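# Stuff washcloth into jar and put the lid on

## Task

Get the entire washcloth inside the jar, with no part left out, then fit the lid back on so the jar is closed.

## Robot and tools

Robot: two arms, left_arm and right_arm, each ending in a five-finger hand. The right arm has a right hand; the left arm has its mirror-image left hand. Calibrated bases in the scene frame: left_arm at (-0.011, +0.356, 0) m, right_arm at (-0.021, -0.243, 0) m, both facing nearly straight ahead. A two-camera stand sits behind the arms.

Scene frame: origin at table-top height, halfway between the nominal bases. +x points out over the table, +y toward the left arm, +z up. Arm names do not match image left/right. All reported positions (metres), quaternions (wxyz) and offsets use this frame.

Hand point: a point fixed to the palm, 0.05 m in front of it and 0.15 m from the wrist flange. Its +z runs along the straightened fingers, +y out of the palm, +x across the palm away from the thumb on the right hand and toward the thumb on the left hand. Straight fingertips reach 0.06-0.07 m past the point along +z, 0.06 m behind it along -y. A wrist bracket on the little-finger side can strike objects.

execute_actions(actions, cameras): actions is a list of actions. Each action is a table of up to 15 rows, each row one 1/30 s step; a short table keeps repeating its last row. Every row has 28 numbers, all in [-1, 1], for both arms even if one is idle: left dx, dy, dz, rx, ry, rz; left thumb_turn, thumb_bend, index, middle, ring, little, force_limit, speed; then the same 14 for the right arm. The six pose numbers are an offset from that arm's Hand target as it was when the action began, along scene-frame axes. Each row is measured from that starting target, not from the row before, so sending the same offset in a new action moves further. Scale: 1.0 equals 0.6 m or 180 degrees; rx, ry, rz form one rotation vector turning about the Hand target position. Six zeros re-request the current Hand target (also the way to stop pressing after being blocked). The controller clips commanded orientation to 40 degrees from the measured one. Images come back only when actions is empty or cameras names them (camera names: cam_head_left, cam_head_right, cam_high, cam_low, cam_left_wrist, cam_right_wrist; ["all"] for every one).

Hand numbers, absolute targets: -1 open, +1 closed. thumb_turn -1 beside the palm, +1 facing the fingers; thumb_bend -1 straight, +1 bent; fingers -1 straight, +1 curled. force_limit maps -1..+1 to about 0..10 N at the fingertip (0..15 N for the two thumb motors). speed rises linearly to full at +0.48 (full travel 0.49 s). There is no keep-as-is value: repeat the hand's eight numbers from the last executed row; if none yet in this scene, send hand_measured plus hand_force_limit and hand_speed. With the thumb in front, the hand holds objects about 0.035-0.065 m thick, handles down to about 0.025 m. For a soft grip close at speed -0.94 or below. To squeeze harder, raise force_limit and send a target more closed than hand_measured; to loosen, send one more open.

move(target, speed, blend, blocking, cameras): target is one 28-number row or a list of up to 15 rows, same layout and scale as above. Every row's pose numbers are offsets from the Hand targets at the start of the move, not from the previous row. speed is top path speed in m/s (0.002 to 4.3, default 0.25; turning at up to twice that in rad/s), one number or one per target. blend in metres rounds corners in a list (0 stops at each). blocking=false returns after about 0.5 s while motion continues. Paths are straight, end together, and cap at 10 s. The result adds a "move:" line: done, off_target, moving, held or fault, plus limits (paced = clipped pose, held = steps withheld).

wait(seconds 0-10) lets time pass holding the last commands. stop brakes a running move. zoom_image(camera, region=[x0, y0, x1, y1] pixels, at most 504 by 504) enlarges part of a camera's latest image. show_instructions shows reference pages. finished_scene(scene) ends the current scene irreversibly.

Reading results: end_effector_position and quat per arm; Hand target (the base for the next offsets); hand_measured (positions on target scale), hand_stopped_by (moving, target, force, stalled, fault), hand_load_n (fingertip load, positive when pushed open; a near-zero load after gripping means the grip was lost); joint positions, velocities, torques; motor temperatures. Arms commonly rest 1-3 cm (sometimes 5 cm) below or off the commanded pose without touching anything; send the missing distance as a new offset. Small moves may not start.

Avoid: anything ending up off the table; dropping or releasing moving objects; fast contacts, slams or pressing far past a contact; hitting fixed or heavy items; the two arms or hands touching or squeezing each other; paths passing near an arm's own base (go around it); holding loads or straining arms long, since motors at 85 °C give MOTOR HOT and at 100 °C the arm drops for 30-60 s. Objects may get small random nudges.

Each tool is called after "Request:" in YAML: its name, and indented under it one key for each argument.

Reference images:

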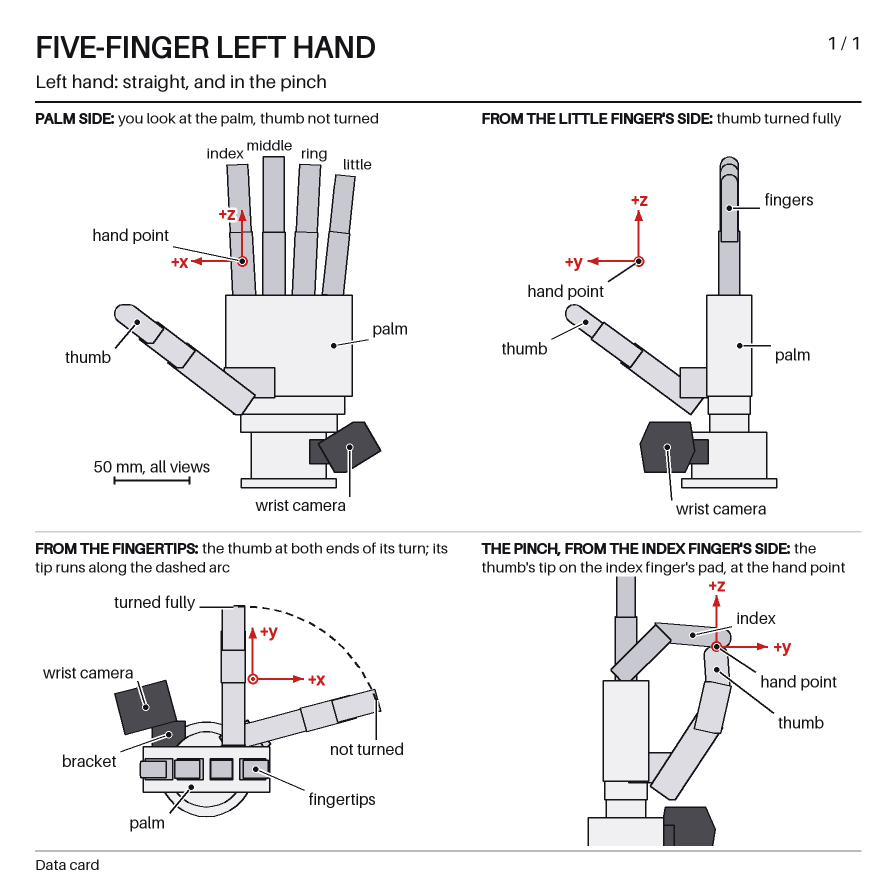

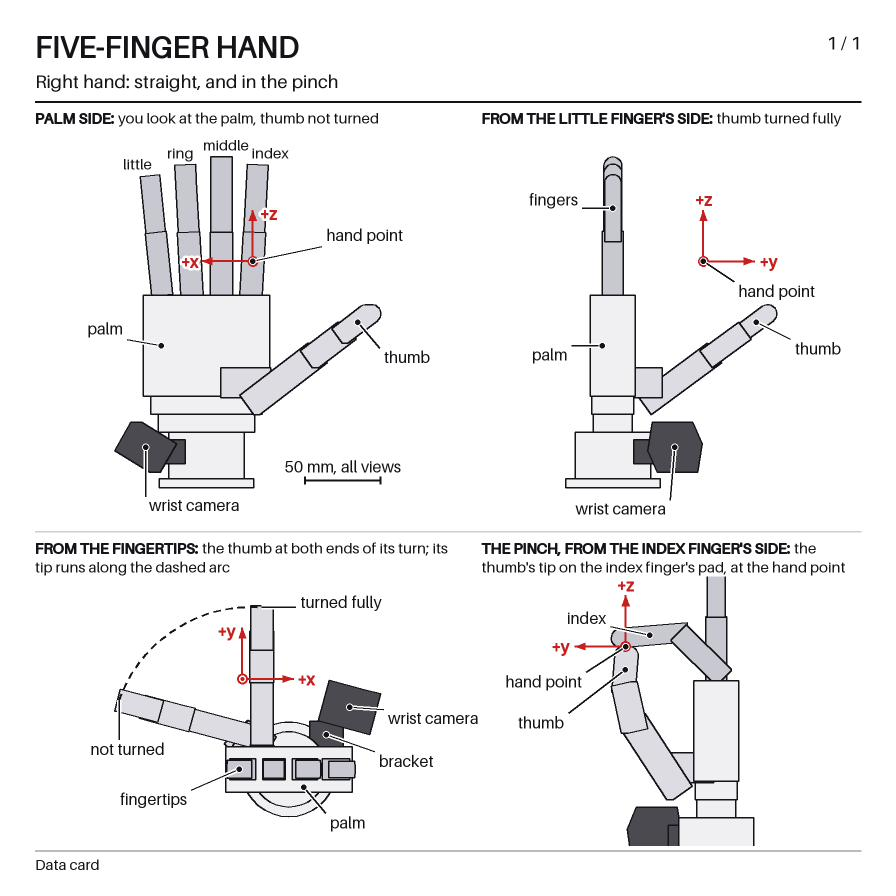

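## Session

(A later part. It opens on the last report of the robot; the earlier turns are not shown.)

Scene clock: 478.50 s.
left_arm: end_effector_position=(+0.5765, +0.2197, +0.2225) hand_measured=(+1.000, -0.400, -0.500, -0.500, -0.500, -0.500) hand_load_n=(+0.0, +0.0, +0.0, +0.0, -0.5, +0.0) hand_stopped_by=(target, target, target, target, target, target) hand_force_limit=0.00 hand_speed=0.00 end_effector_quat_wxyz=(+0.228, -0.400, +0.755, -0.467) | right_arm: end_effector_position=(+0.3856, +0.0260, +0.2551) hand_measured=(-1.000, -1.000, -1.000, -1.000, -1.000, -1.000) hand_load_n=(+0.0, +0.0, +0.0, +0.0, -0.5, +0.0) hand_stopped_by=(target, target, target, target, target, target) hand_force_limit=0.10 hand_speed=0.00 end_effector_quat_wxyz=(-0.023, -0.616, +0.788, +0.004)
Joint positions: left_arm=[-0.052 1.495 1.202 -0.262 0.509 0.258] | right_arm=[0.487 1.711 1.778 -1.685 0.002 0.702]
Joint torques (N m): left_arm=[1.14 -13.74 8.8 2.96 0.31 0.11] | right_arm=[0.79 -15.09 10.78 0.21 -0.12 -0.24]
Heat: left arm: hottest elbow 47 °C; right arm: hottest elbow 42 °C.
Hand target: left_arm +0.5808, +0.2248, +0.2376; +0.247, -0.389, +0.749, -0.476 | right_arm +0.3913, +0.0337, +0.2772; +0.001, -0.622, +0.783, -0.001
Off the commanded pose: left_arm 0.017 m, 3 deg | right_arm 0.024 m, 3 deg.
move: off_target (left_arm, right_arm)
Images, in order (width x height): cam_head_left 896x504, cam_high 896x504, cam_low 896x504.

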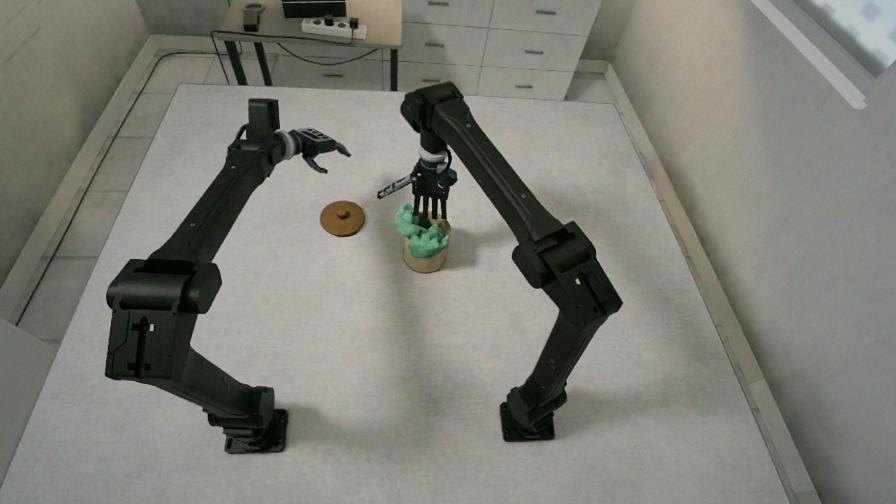

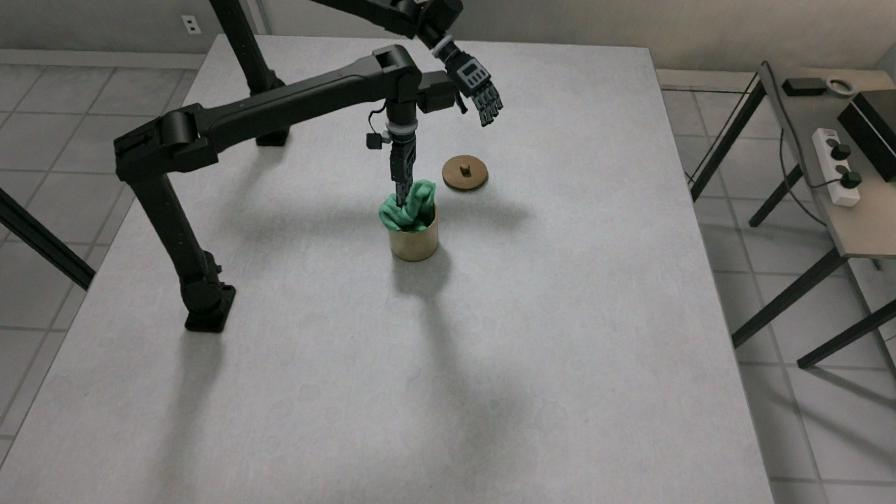

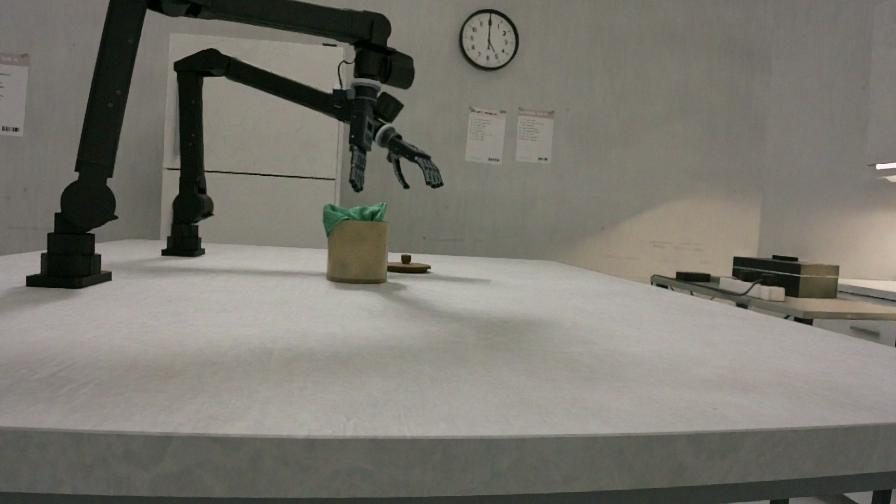

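Request:
move:
  target:
    - [0,0,0,0,0,0,1,-0.4,-0.5,-0.5,-0.5,-0.5,0,0, -0.0413,0.0313,-0.02,0,0,0,-1,-1,-1,-1,-1,-1,0.1,0]
    - [0,0,0,0,0,0,1,-0.4,-0.5,-0.5,-0.5,-0.5,0,0, -0.0413,0.0313,-0.13,0,0,0,-1,-1,-1,-1,-1,-1,0.1,0]
  speed: 0.1
  blend: 0.02
  cameras: ["cam_high","cam_head_left","cam_low"]

Request:
zoom_image:
  camera: "cam_head_left"
  region: [370, 170, 490, 290]

Request:
zoom_image:
  camera: "cam_high"
  region: [360, 150, 500, 280]

Scene clock: 521.57 s.
left_arm: end_effector_position=(+0.5765, +0.2197, +0.2225) hand_measured=(+1.000, -0.400, -0.500, -0.500, -0.500, -0.500) hand_load_n=(+0.0, +0.0, +0.0, +0.0, +0.0, +0.0) hand_stopped_by=(target, target, target, target, target, target) hand_force_limit=0.00 hand_speed=0.00 end_effector_quat_wxyz=(+0.228, -0.400, +0.755, -0.467) | right_arm: end_effector_position=(+0.3672, +0.0504, +0.1984) hand_measured=(-1.000, -1.000, -1.000, -1.000, -1.000, -1.000) hand_load_n=(+0.0, +0.0, +0.0, +0.0, +0.0, +0.0) hand_stopped_by=(target, target, target, target, target, target) hand_force_limit=0.10 hand_speed=0.00 end_effector_quat_wxyz=(-0.007, -0.627, +0.779, +0.001)
Joint positions: left_arm=[-0.052 1.495 1.202 -0.262 0.509 0.258] | right_arm=[0.547 1.68 1.592 -1.497 0.001 0.733]
Joint torques (N m): left_arm=[0.56 -13.57 8.54 3.03 0.28 0.05] | right_arm=[0.32 -15.09 6.15 1.29 -0.08 -0.03]
Heat: left arm: hottest elbow 47 °C; right arm: hottest elbow 47 °C.
Hand target: left_arm +0.5808, +0.2248, +0.2376; +0.247, -0.389, +0.749, -0.476 | right_arm +0.3665, +0.0525, +0.1992; +0.001, -0.622, +0.783, -0.001
Off the commanded pose: left_arm 0.017 m, 3 deg | right_arm 0.002 m, 1 deg.
move: off_target (left_arm); blend cut to 0.0164 m at target 1
Images, in order (width x height): cam_head_left 896x504, cam_high 896x504, cam_low 896x504.

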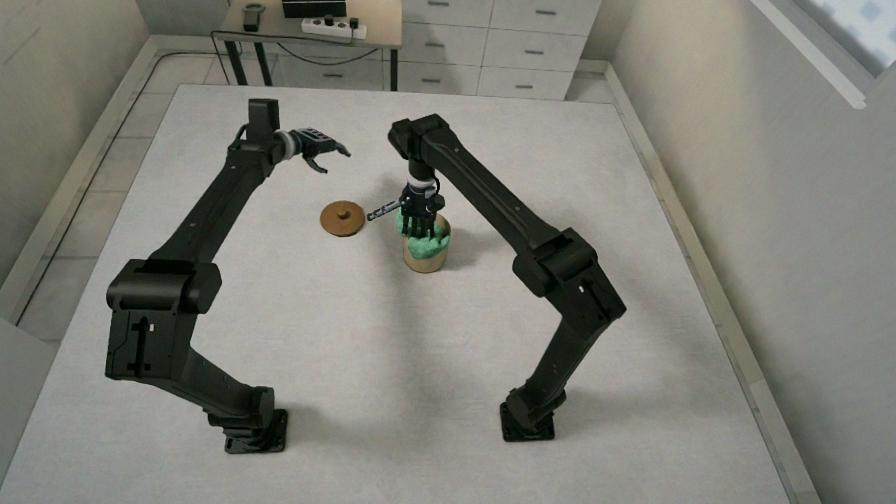

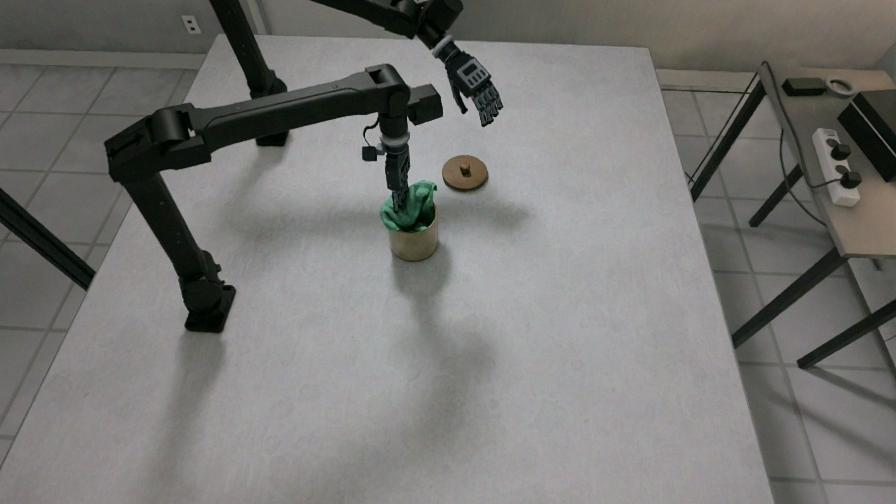

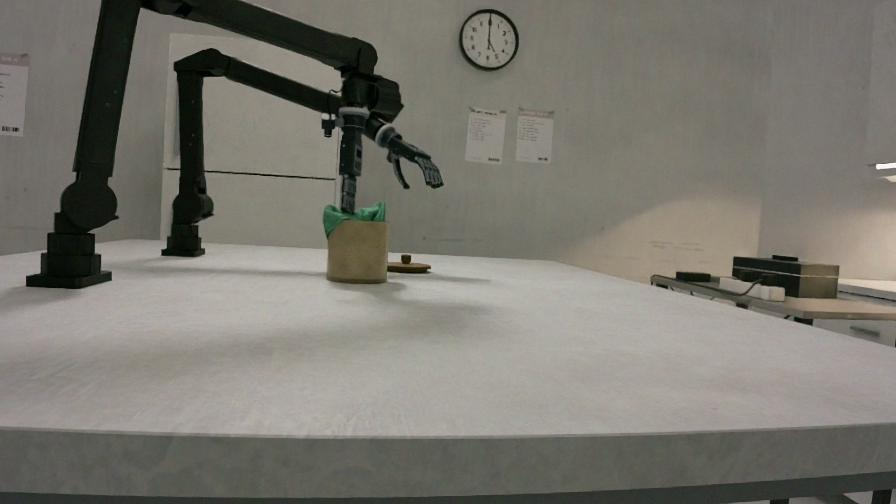

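Scaled by 4.200 from the camera's 896x504 image, which has a finer 1280x720 frame.

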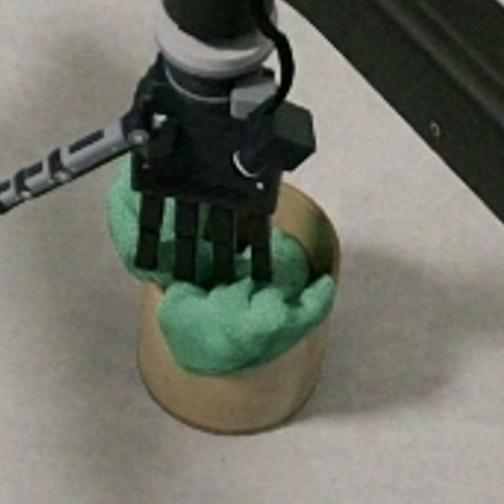

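Scaled by 3.600 from the camera's 896x504 image, which has a finer 1280x720 frame.

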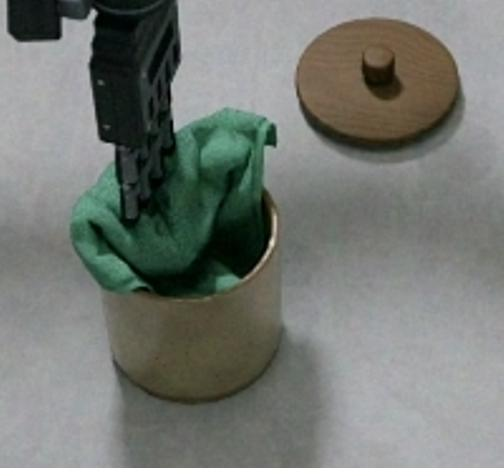

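Request:
move:
  target:
    - [0,0,0,0,0,0,1,-0.4,-0.5,-0.5,-0.5,-0.5,0,0, 0,-0.027,0.01,0,0,0,-1,-1,-1,-1,-1,-1,0.1,0]
    - [0,0,0,0,0,0,1,-0.4,-0.5,-0.5,-0.5,-0.5,0,0, 0,-0.027,-0.14,0,0,0,-1,-1,-1,-1,-1,-1,0.1,0]
  speed: 0.08
  cameras: ["cam_high","cam_head_left","cam_low"]

Request:
zoom_image:
  camera: "cam_head_left"
  region: [370, 170, 490, 290]

Request:
zoom_image:
  camera: "cam_low"
  region: [300, 180, 460, 300]

Scene clock: 535.77 s.
left_arm: end_effector_position=(+0.5765, +0.2197, +0.2225) hand_measured=(+1.000, -0.400, -0.500, -0.500, -0.500, -0.500) hand_load_n=(+0.0, +0.0, +0.0, +0.0, +0.0, +0.0) hand_stopped_by=(target, target, target, target, target, target) hand_force_limit=0.00 hand_speed=0.00 end_effector_quat_wxyz=(+0.228, -0.400, +0.755, -0.467) | right_arm: end_effector_position=(+0.3722, +0.0350, +0.1361) hand_measured=(-1.000, -1.000, -1.000, -1.000, -1.000, -1.000) hand_load_n=(+0.0, -0.5, +0.0, +0.0, +0.0, +0.0) hand_stopped_by=(target, target, target, target, target, target) hand_force_limit=0.10 hand_speed=0.00 end_effector_quat_wxyz=(+0.020, -0.615, +0.788, -0.007)
Joint positions: left_arm=[-0.052 1.495 1.202 -0.262 0.509 0.258] | right_arm=[0.517 1.656 1.401 -1.274 0.008 0.733]
Joint torques (N m): left_arm=[0.91 -14.33 8.54 3.07 0.37 0.12] | right_arm=[0.44 -10.64 5.61 1.2 -0.34 -0.27]
Heat: left arm: hottest elbow 47 °C; right arm: hottest elbow 44 °C.
Hand target: left_arm +0.5808, +0.2248, +0.2376; +0.247, -0.389, +0.749, -0.476 | right_arm +0.3666, +0.0363, +0.1152; +0.001, -0.622, +0.783, -0.001
Off the commanded pose: left_arm 0.017 m, 3 deg | right_arm 0.022 m, 3 deg.
move: off_target (left_arm, right_arm)
Images, in order (width x height): cam_head_left 896x504, cam_high 896x504, cam_low 896x504.

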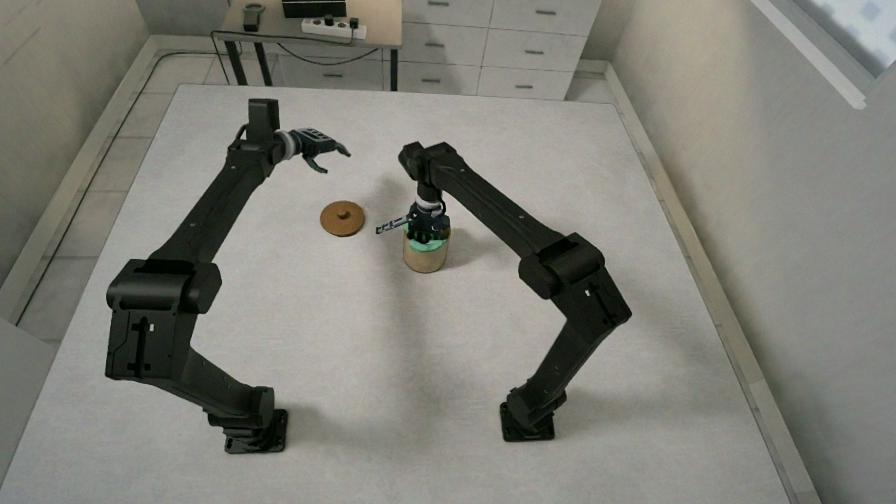

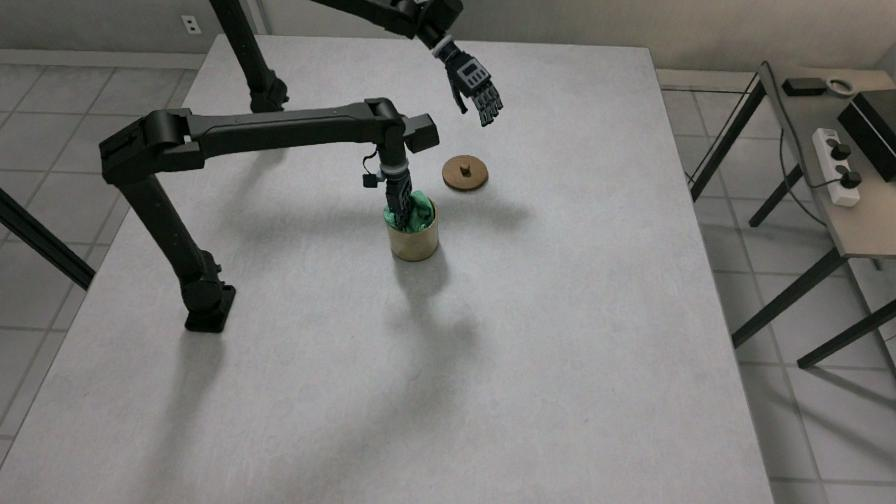

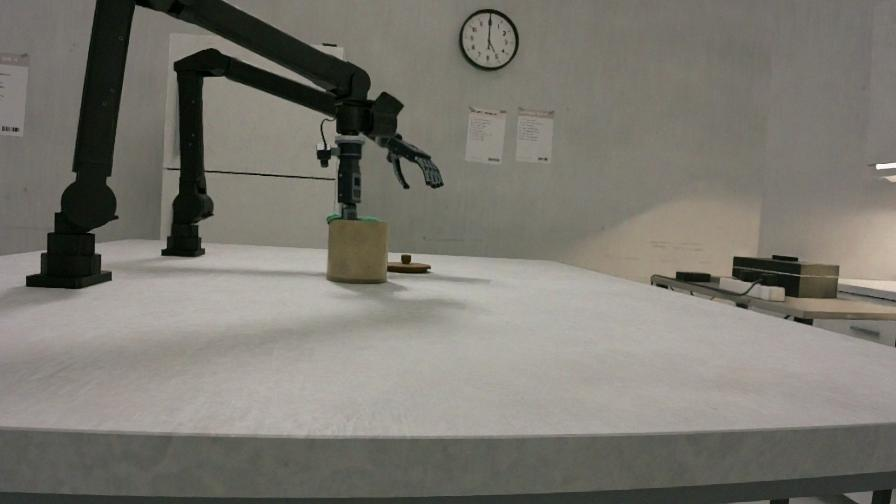

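Scaled by 4.200 from the camera's 896x504 image, which has a finer 1280x720 frame.

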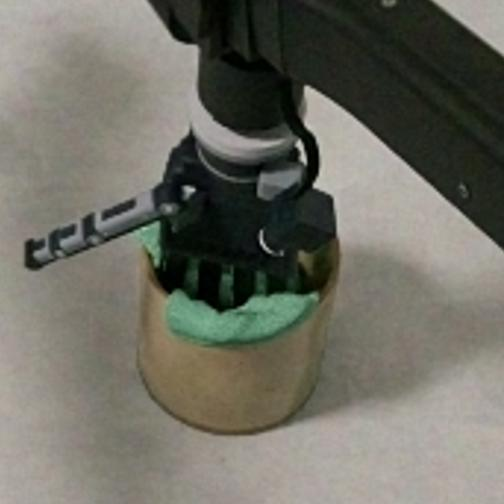

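Scaled by 3.150 from the camera's 896x504 image, which has a finer 1280x720 frame.

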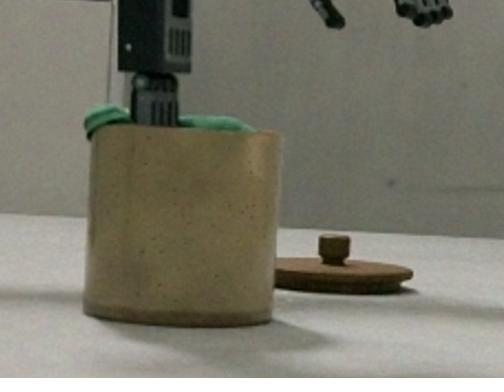

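Request:
move:
  target:
    - [0,0,0,0,0,0,1,-0.4,-0.5,-0.5,-0.5,-0.5,0,0, 0,0,-0.03,0,0,0,-1,-1,-1,-1,-1,-1,0.1,0]
    - [0,0,0,0,0,0,1,-0.4,-0.5,-0.5,-0.5,-0.5,0,0, 0,0,0.15,0,0,0,-1,-1,-1,-1,-1,-1,0.1,0]
  speed: 0.08
  cameras: ["cam_high","cam_head_left","cam_low"]

Request:
zoom_image:
  camera: "cam_head_left"
  region: [370, 170, 490, 290]

Request:
zoom_image:
  camera: "cam_low"
  region: [300, 180, 460, 300]

Request:
zoom_image:
  camera: "cam_high"
  region: [360, 150, 500, 280]

Scene clock: 547.57 s.
left_arm: end_effector_position=(+0.5765, +0.2197, +0.2225) hand_measured=(+1.000, -0.400, -0.500, -0.500, -0.500, -0.500) hand_load_n=(+0.0, +0.0, +0.0, +0.0, +0.0, +0.0) hand_stopped_by=(target, target, target, target, target, target) hand_force_limit=0.00 hand_speed=0.00 end_effector_quat_wxyz=(+0.228, -0.400, +0.755, -0.467) | right_arm: end_effector_position=(+0.3605, +0.0298, +0.1812) hand_measured=(-1.000, -1.000, -1.000, -1.000, -1.000, -1.000) hand_load_n=(+0.0, +0.0, +0.0, +0.0, +0.0, +0.0) hand_stopped_by=(target, target, target, target, target, target) hand_force_limit=0.10 hand_speed=0.00 end_effector_quat_wxyz=(-0.019, -0.616, +0.788, +0.002)
Joint positions: left_arm=[-0.052 1.495 1.202 -0.262 0.509 0.258] | right_arm=[0.517 1.656 1.516 -1.469 0.003 0.733]
Joint torques (N m): left_arm=[0.44 -13.86 8.8 2.85 0.28 0.1] | right_arm=[0.44 -14.86 10.44 -0.2 -0.17 -0.27]
Heat: left arm: hottest elbow 47 °C; right arm: hottest elbow 43 °C.
Hand target: left_arm +0.5808, +0.2248, +0.2376; +0.247, -0.389, +0.749, -0.476 | right_arm +0.3667, +0.0363, +0.2051; +0.001, -0.622, +0.783, +0.000
Off the commanded pose: left_arm 0.017 m, 3 deg | right_arm 0.026 m, 3 deg.
move: off_target (left_arm, right_arm)
Images, in order (width x height): cam_head_left 896x504, cam_high 896x504, cam_low 896x504.

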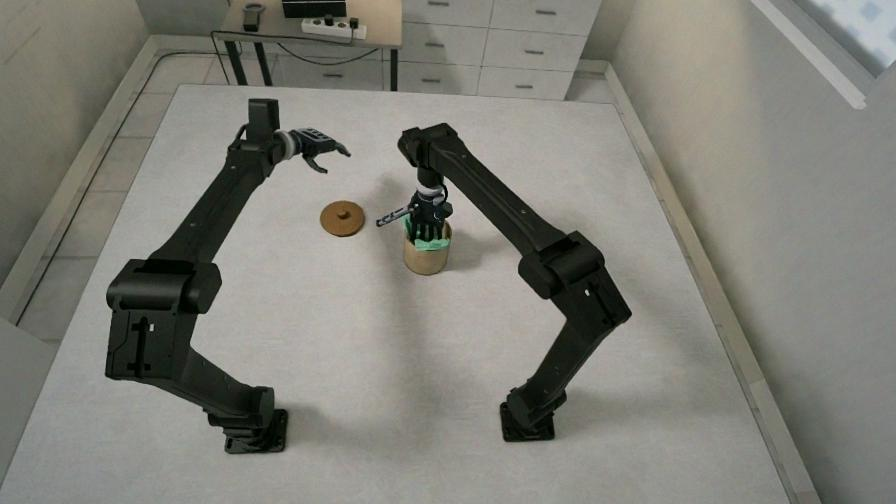

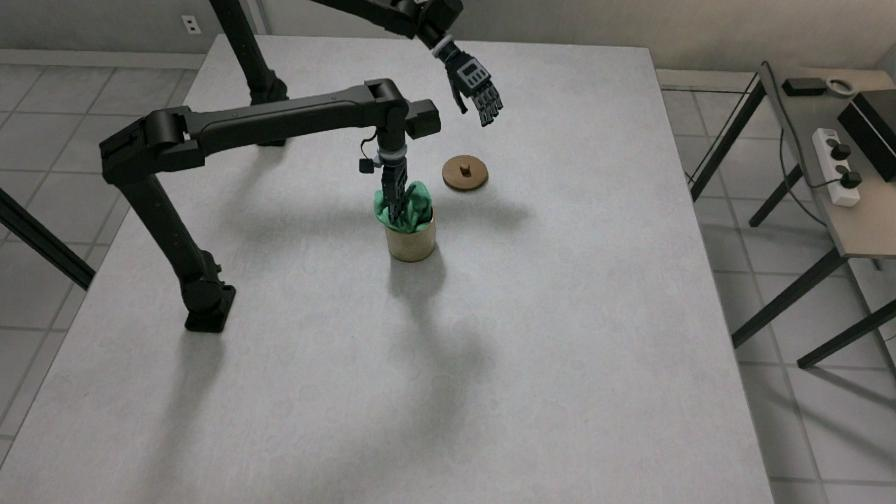

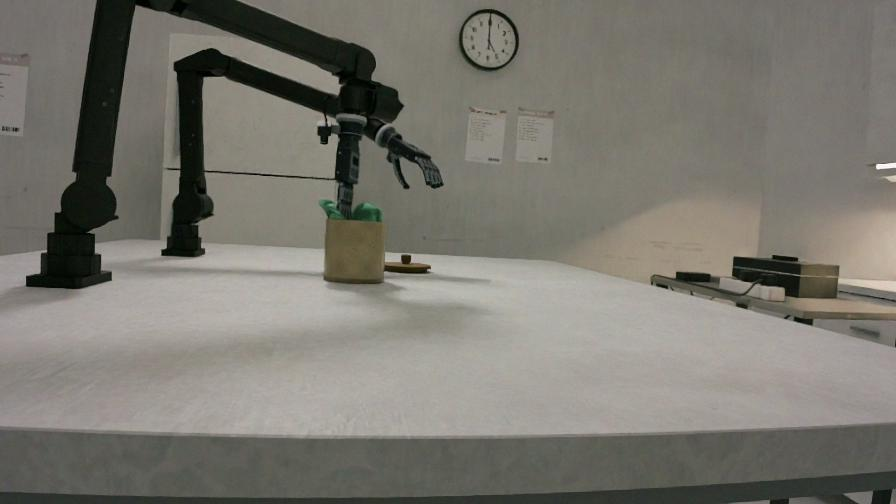

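Scaled by 4.200 from the camera's 896x504 image, which has a finer 1280x720 frame.

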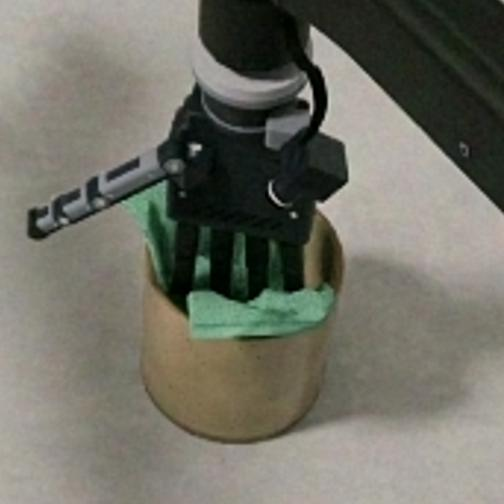

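Scaled by 3.150 from the camera's 896x504 image, which has a finer 1280x720 frame.

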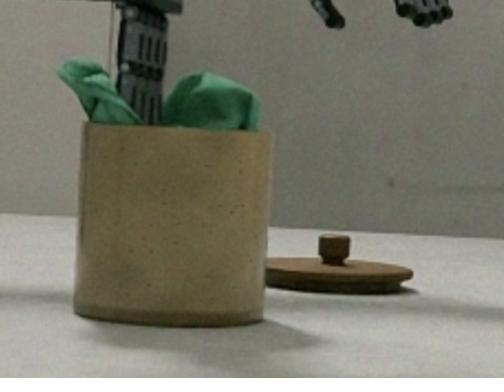

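Scaled by 3.600 from the camera's 896x504 image, which has a finer 1280x720 frame.

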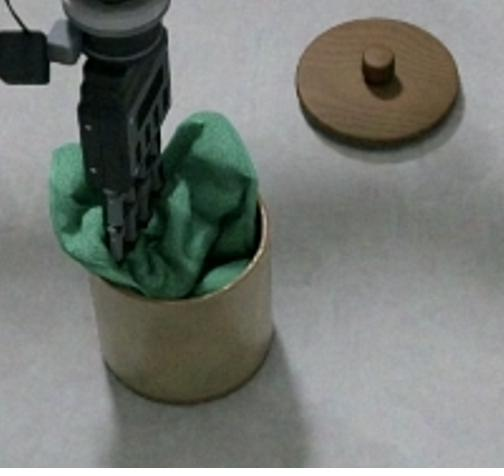

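Request:
move:
  target: [0,0,0,0,0,0,1,-0.4,-0.5,-0.5,-0.5,-0.5,0,0, 0,0,0.1,0,0,0,-1,-1,-1,-1,-1,-1,0.1,0]
  speed: 0.12
  cameras: ["cam_high","cam_head_left","cam_low"]

Request:
zoom_image:
  camera: "cam_head_left"
  region: [370, 190, 490, 290]

Request:
zoom_image:
  camera: "cam_low"
  region: [300, 180, 460, 300]

Request:
zoom_image:
  camera: "cam_high"
  region: [360, 150, 500, 280]

Scene clock: 561.87 s.
left_arm: end_effector_position=(+0.5765, +0.2197, +0.2225) hand_measured=(+1.000, -0.400, -0.500, -0.500, -0.500, -0.500) hand_load_n=(+0.0, +0.0, +0.0, +0.0, +0.0, +0.0) hand_stopped_by=(target, target, target, target, target, target) hand_force_limit=0.00 hand_speed=0.00 end_effector_quat_wxyz=(+0.228, -0.400, +0.755, -0.467) | right_arm: end_effector_position=(+0.3599, +0.0297, +0.2410) hand_measured=(-1.000, -1.000, -1.000, -1.000, -1.000, -1.000) hand_load_n=(+0.0, +0.0, +0.0, +0.0, +0.0, +0.0) hand_stopped_by=(target, target, target, target, target, target) hand_force_limit=0.10 hand_speed=0.00 end_effector_quat_wxyz=(-0.026, -0.615, +0.788, +0.003)
Joint positions: left_arm=[-0.052 1.495 1.202 -0.262 0.509 0.258] | right_arm=[0.517 1.654 1.668 -1.637 0.002 0.733]
Joint torques (N m): left_arm=[0.26 -13.22 8.54 2.8 0.34 0.1] | right_arm=[0.38 -14.62 10.88 0.25 -0.12 -0.28]
Heat: left arm: hottest elbow 47 °C; right arm: hottest elbow 43 °C.
Hand target: left_arm +0.5808, +0.2248, +0.2376; +0.247, -0.389, +0.749, -0.476 | right_arm +0.3666, +0.0363, +0.2651; +0.001, -0.622, +0.783, -0.001
Off the commanded pose: left_arm 0.017 m, 3 deg | right_arm 0.026 m, 3 deg.
move: off_target (left_arm, right_arm)
Images, in order (width x height): cam_head_left 896x504, cam_high 896x504, cam_low 896x504.

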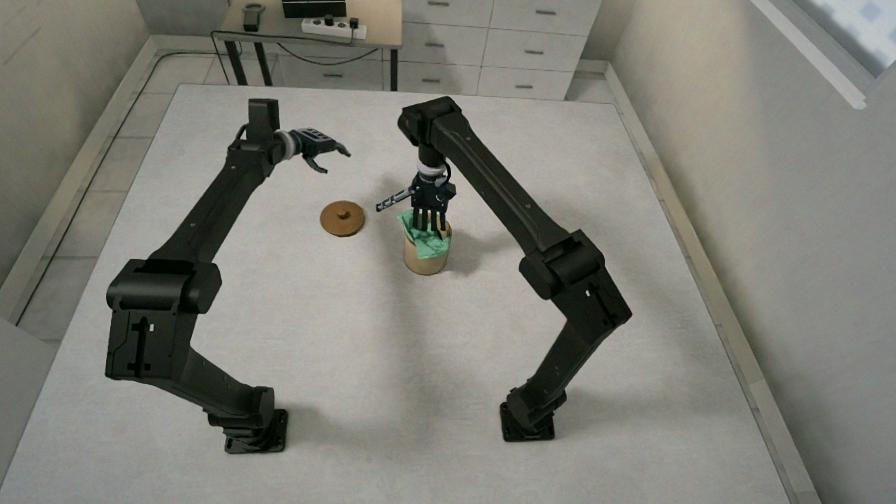

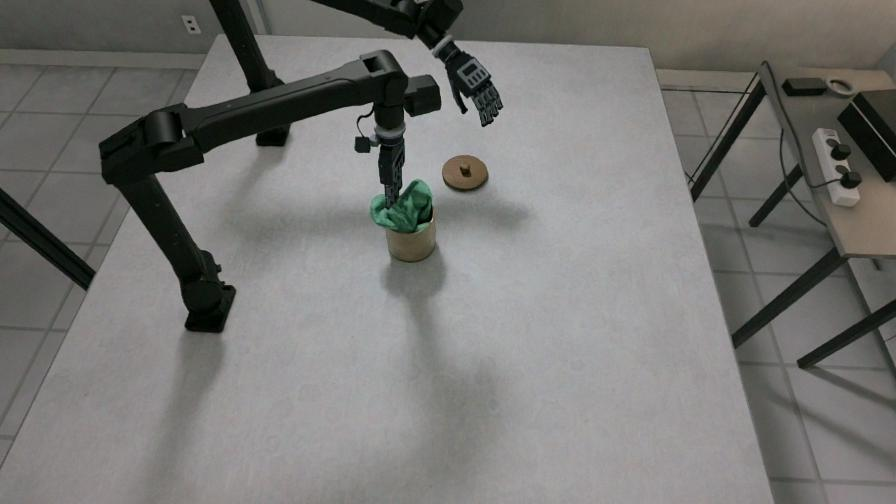

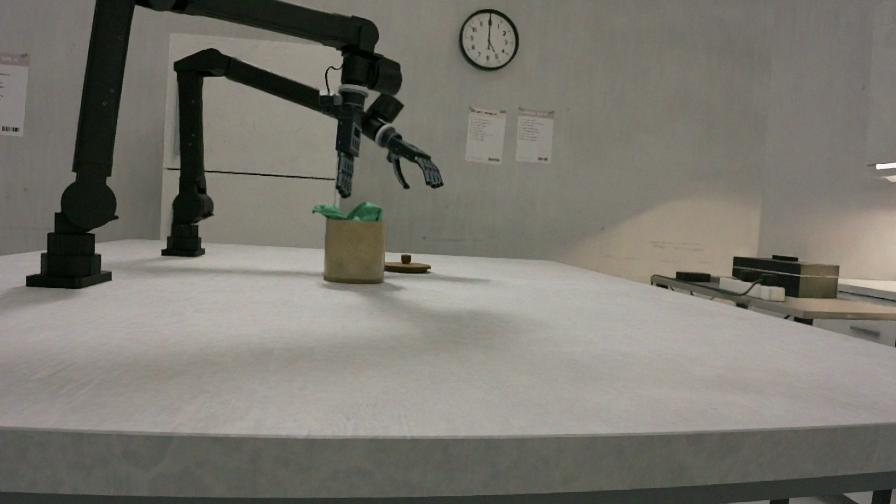

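Scaled by 4.200 from the camera's 896x504 image, which has a finer 1280x720 frame.

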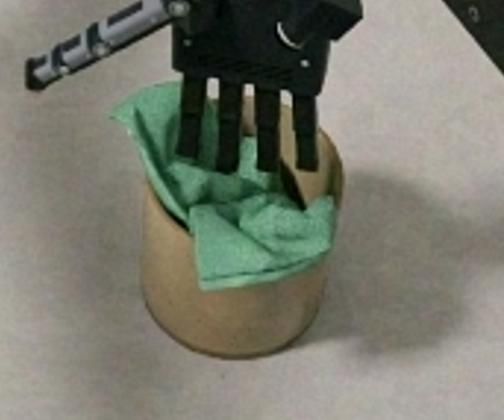

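Scaled by 3.150 from the camera's 896x504 image, which has a finer 1280x720 frame.

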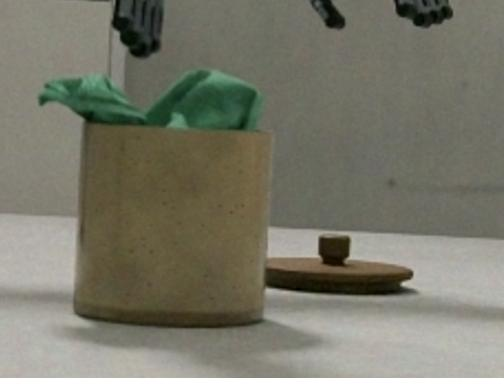

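Scaled by 3.600 from the camera's 896x504 image, which has a finer 1280x720 frame.

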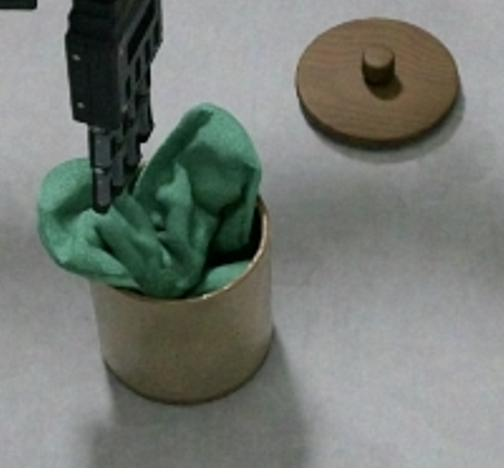

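Request:
move:
  target: [0,0,0,0,0,0,1,-0.4,-0.5,-0.5,-0.5,-0.5,0,0, -0.045,-0.044,-0.06,0,0,0,-1,-1,-1,-1,1,1,0.1,0]
  speed: 0.1
  cameras: ["cam_high","cam_head_left","cam_low"]

Request:
zoom_image:
  camera: "cam_head_left"
  region: [370, 190, 490, 290]

Request:
zoom_image:
  camera: "cam_high"
  region: [360, 150, 500, 280]

Scene clock: 621.33 s.
left_arm: end_effector_position=(+0.5765, +0.2197, +0.2225) hand_measured=(+1.000, -0.400, -0.500, -0.500, -0.500, -0.500) hand_load_n=(+0.0, +0.0, +0.0, +0.0, +0.0, +0.0) hand_stopped_by=(target, target, target, target, target, target) hand_force_limit=0.00 hand_speed=0.00 end_effector_quat_wxyz=(+0.228, -0.400, +0.755, -0.467) | right_arm: end_effector_position=(+0.3394, +0.0141, +0.2234) hand_measured=(-1.000, -1.000, -1.000, -1.000, +1.000, +1.000) hand_load_n=(+0.0, +0.0, +0.0, +0.0, +0.0, +0.0) hand_stopped_by=(target, target, target, target, target, target) hand_force_limit=0.10 hand_speed=0.00 end_effector_quat_wxyz=(-0.011, -0.619, +0.785, +0.001)
Joint positions: left_arm=[-0.052 1.495 1.202 -0.262 0.509 0.258] | right_arm=[0.508 1.568 1.52 -1.545 0.002 0.715]
Joint torques (N m): left_arm=[1.73 -13.22 8.88 3.1 0.36 0.12] | right_arm=[-0.85 -14.21 6.43 1.05 -0.12 -0.29]
Heat: left arm: hottest elbow 47 °C; right arm: hottest elbow 44 °C.
Hand target: left_arm +0.5808, +0.2248, +0.2376; +0.247, -0.389, +0.749, -0.476 | right_arm +0.3397, +0.0099, +0.2293; +0.001, -0.622, +0.783, -0.001
Off the commanded pose: left_arm 0.017 m, 3 deg | right_arm 0.007 m, 1 deg.
move: off_target (left_arm)
Images, in order (width x height): cam_head_left 896x504, cam_high 896x504, cam_low 896x504.

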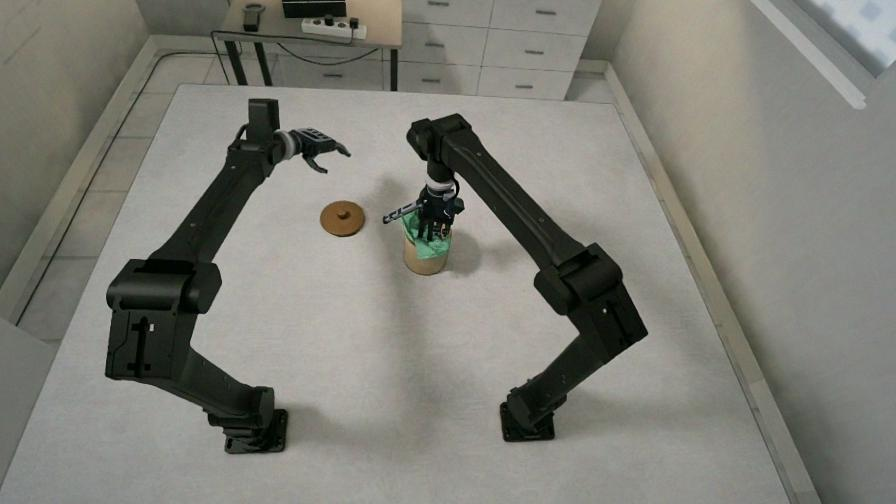

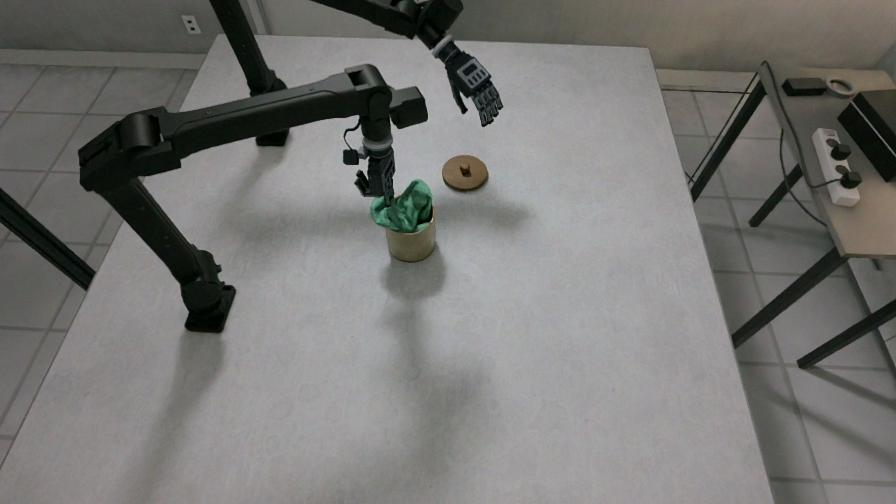

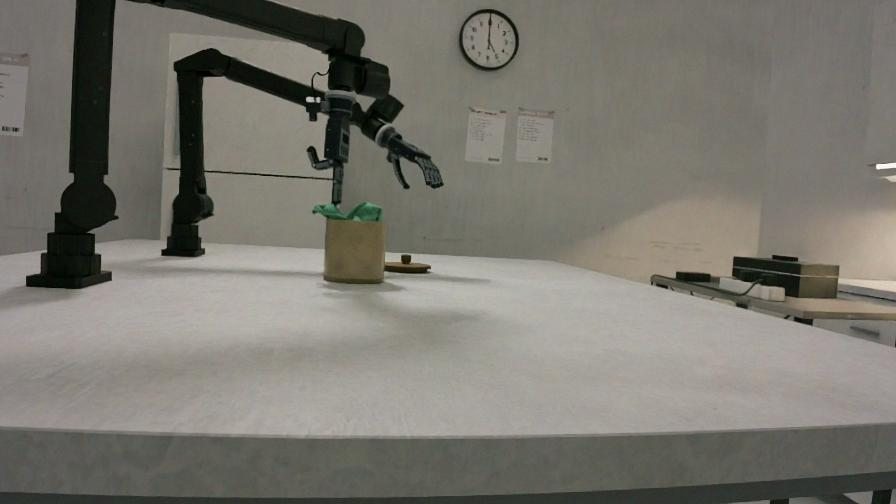

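Scaled by 4.200 from the camera's 896x504 image, which has a finer 1280x720 frame.

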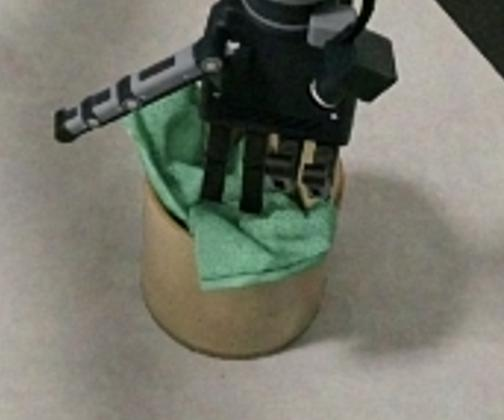

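Scaled by 3.600 from the camera's 896x504 image, which has a finer 1280x720 frame.

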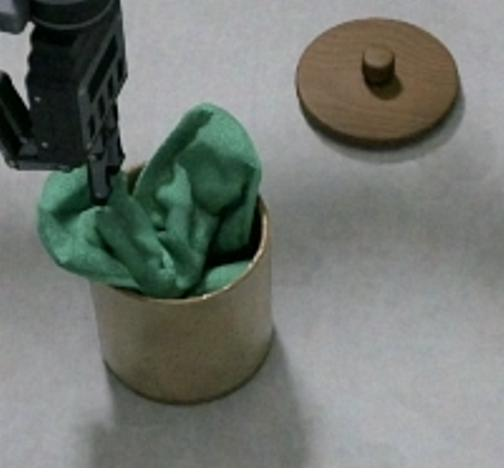

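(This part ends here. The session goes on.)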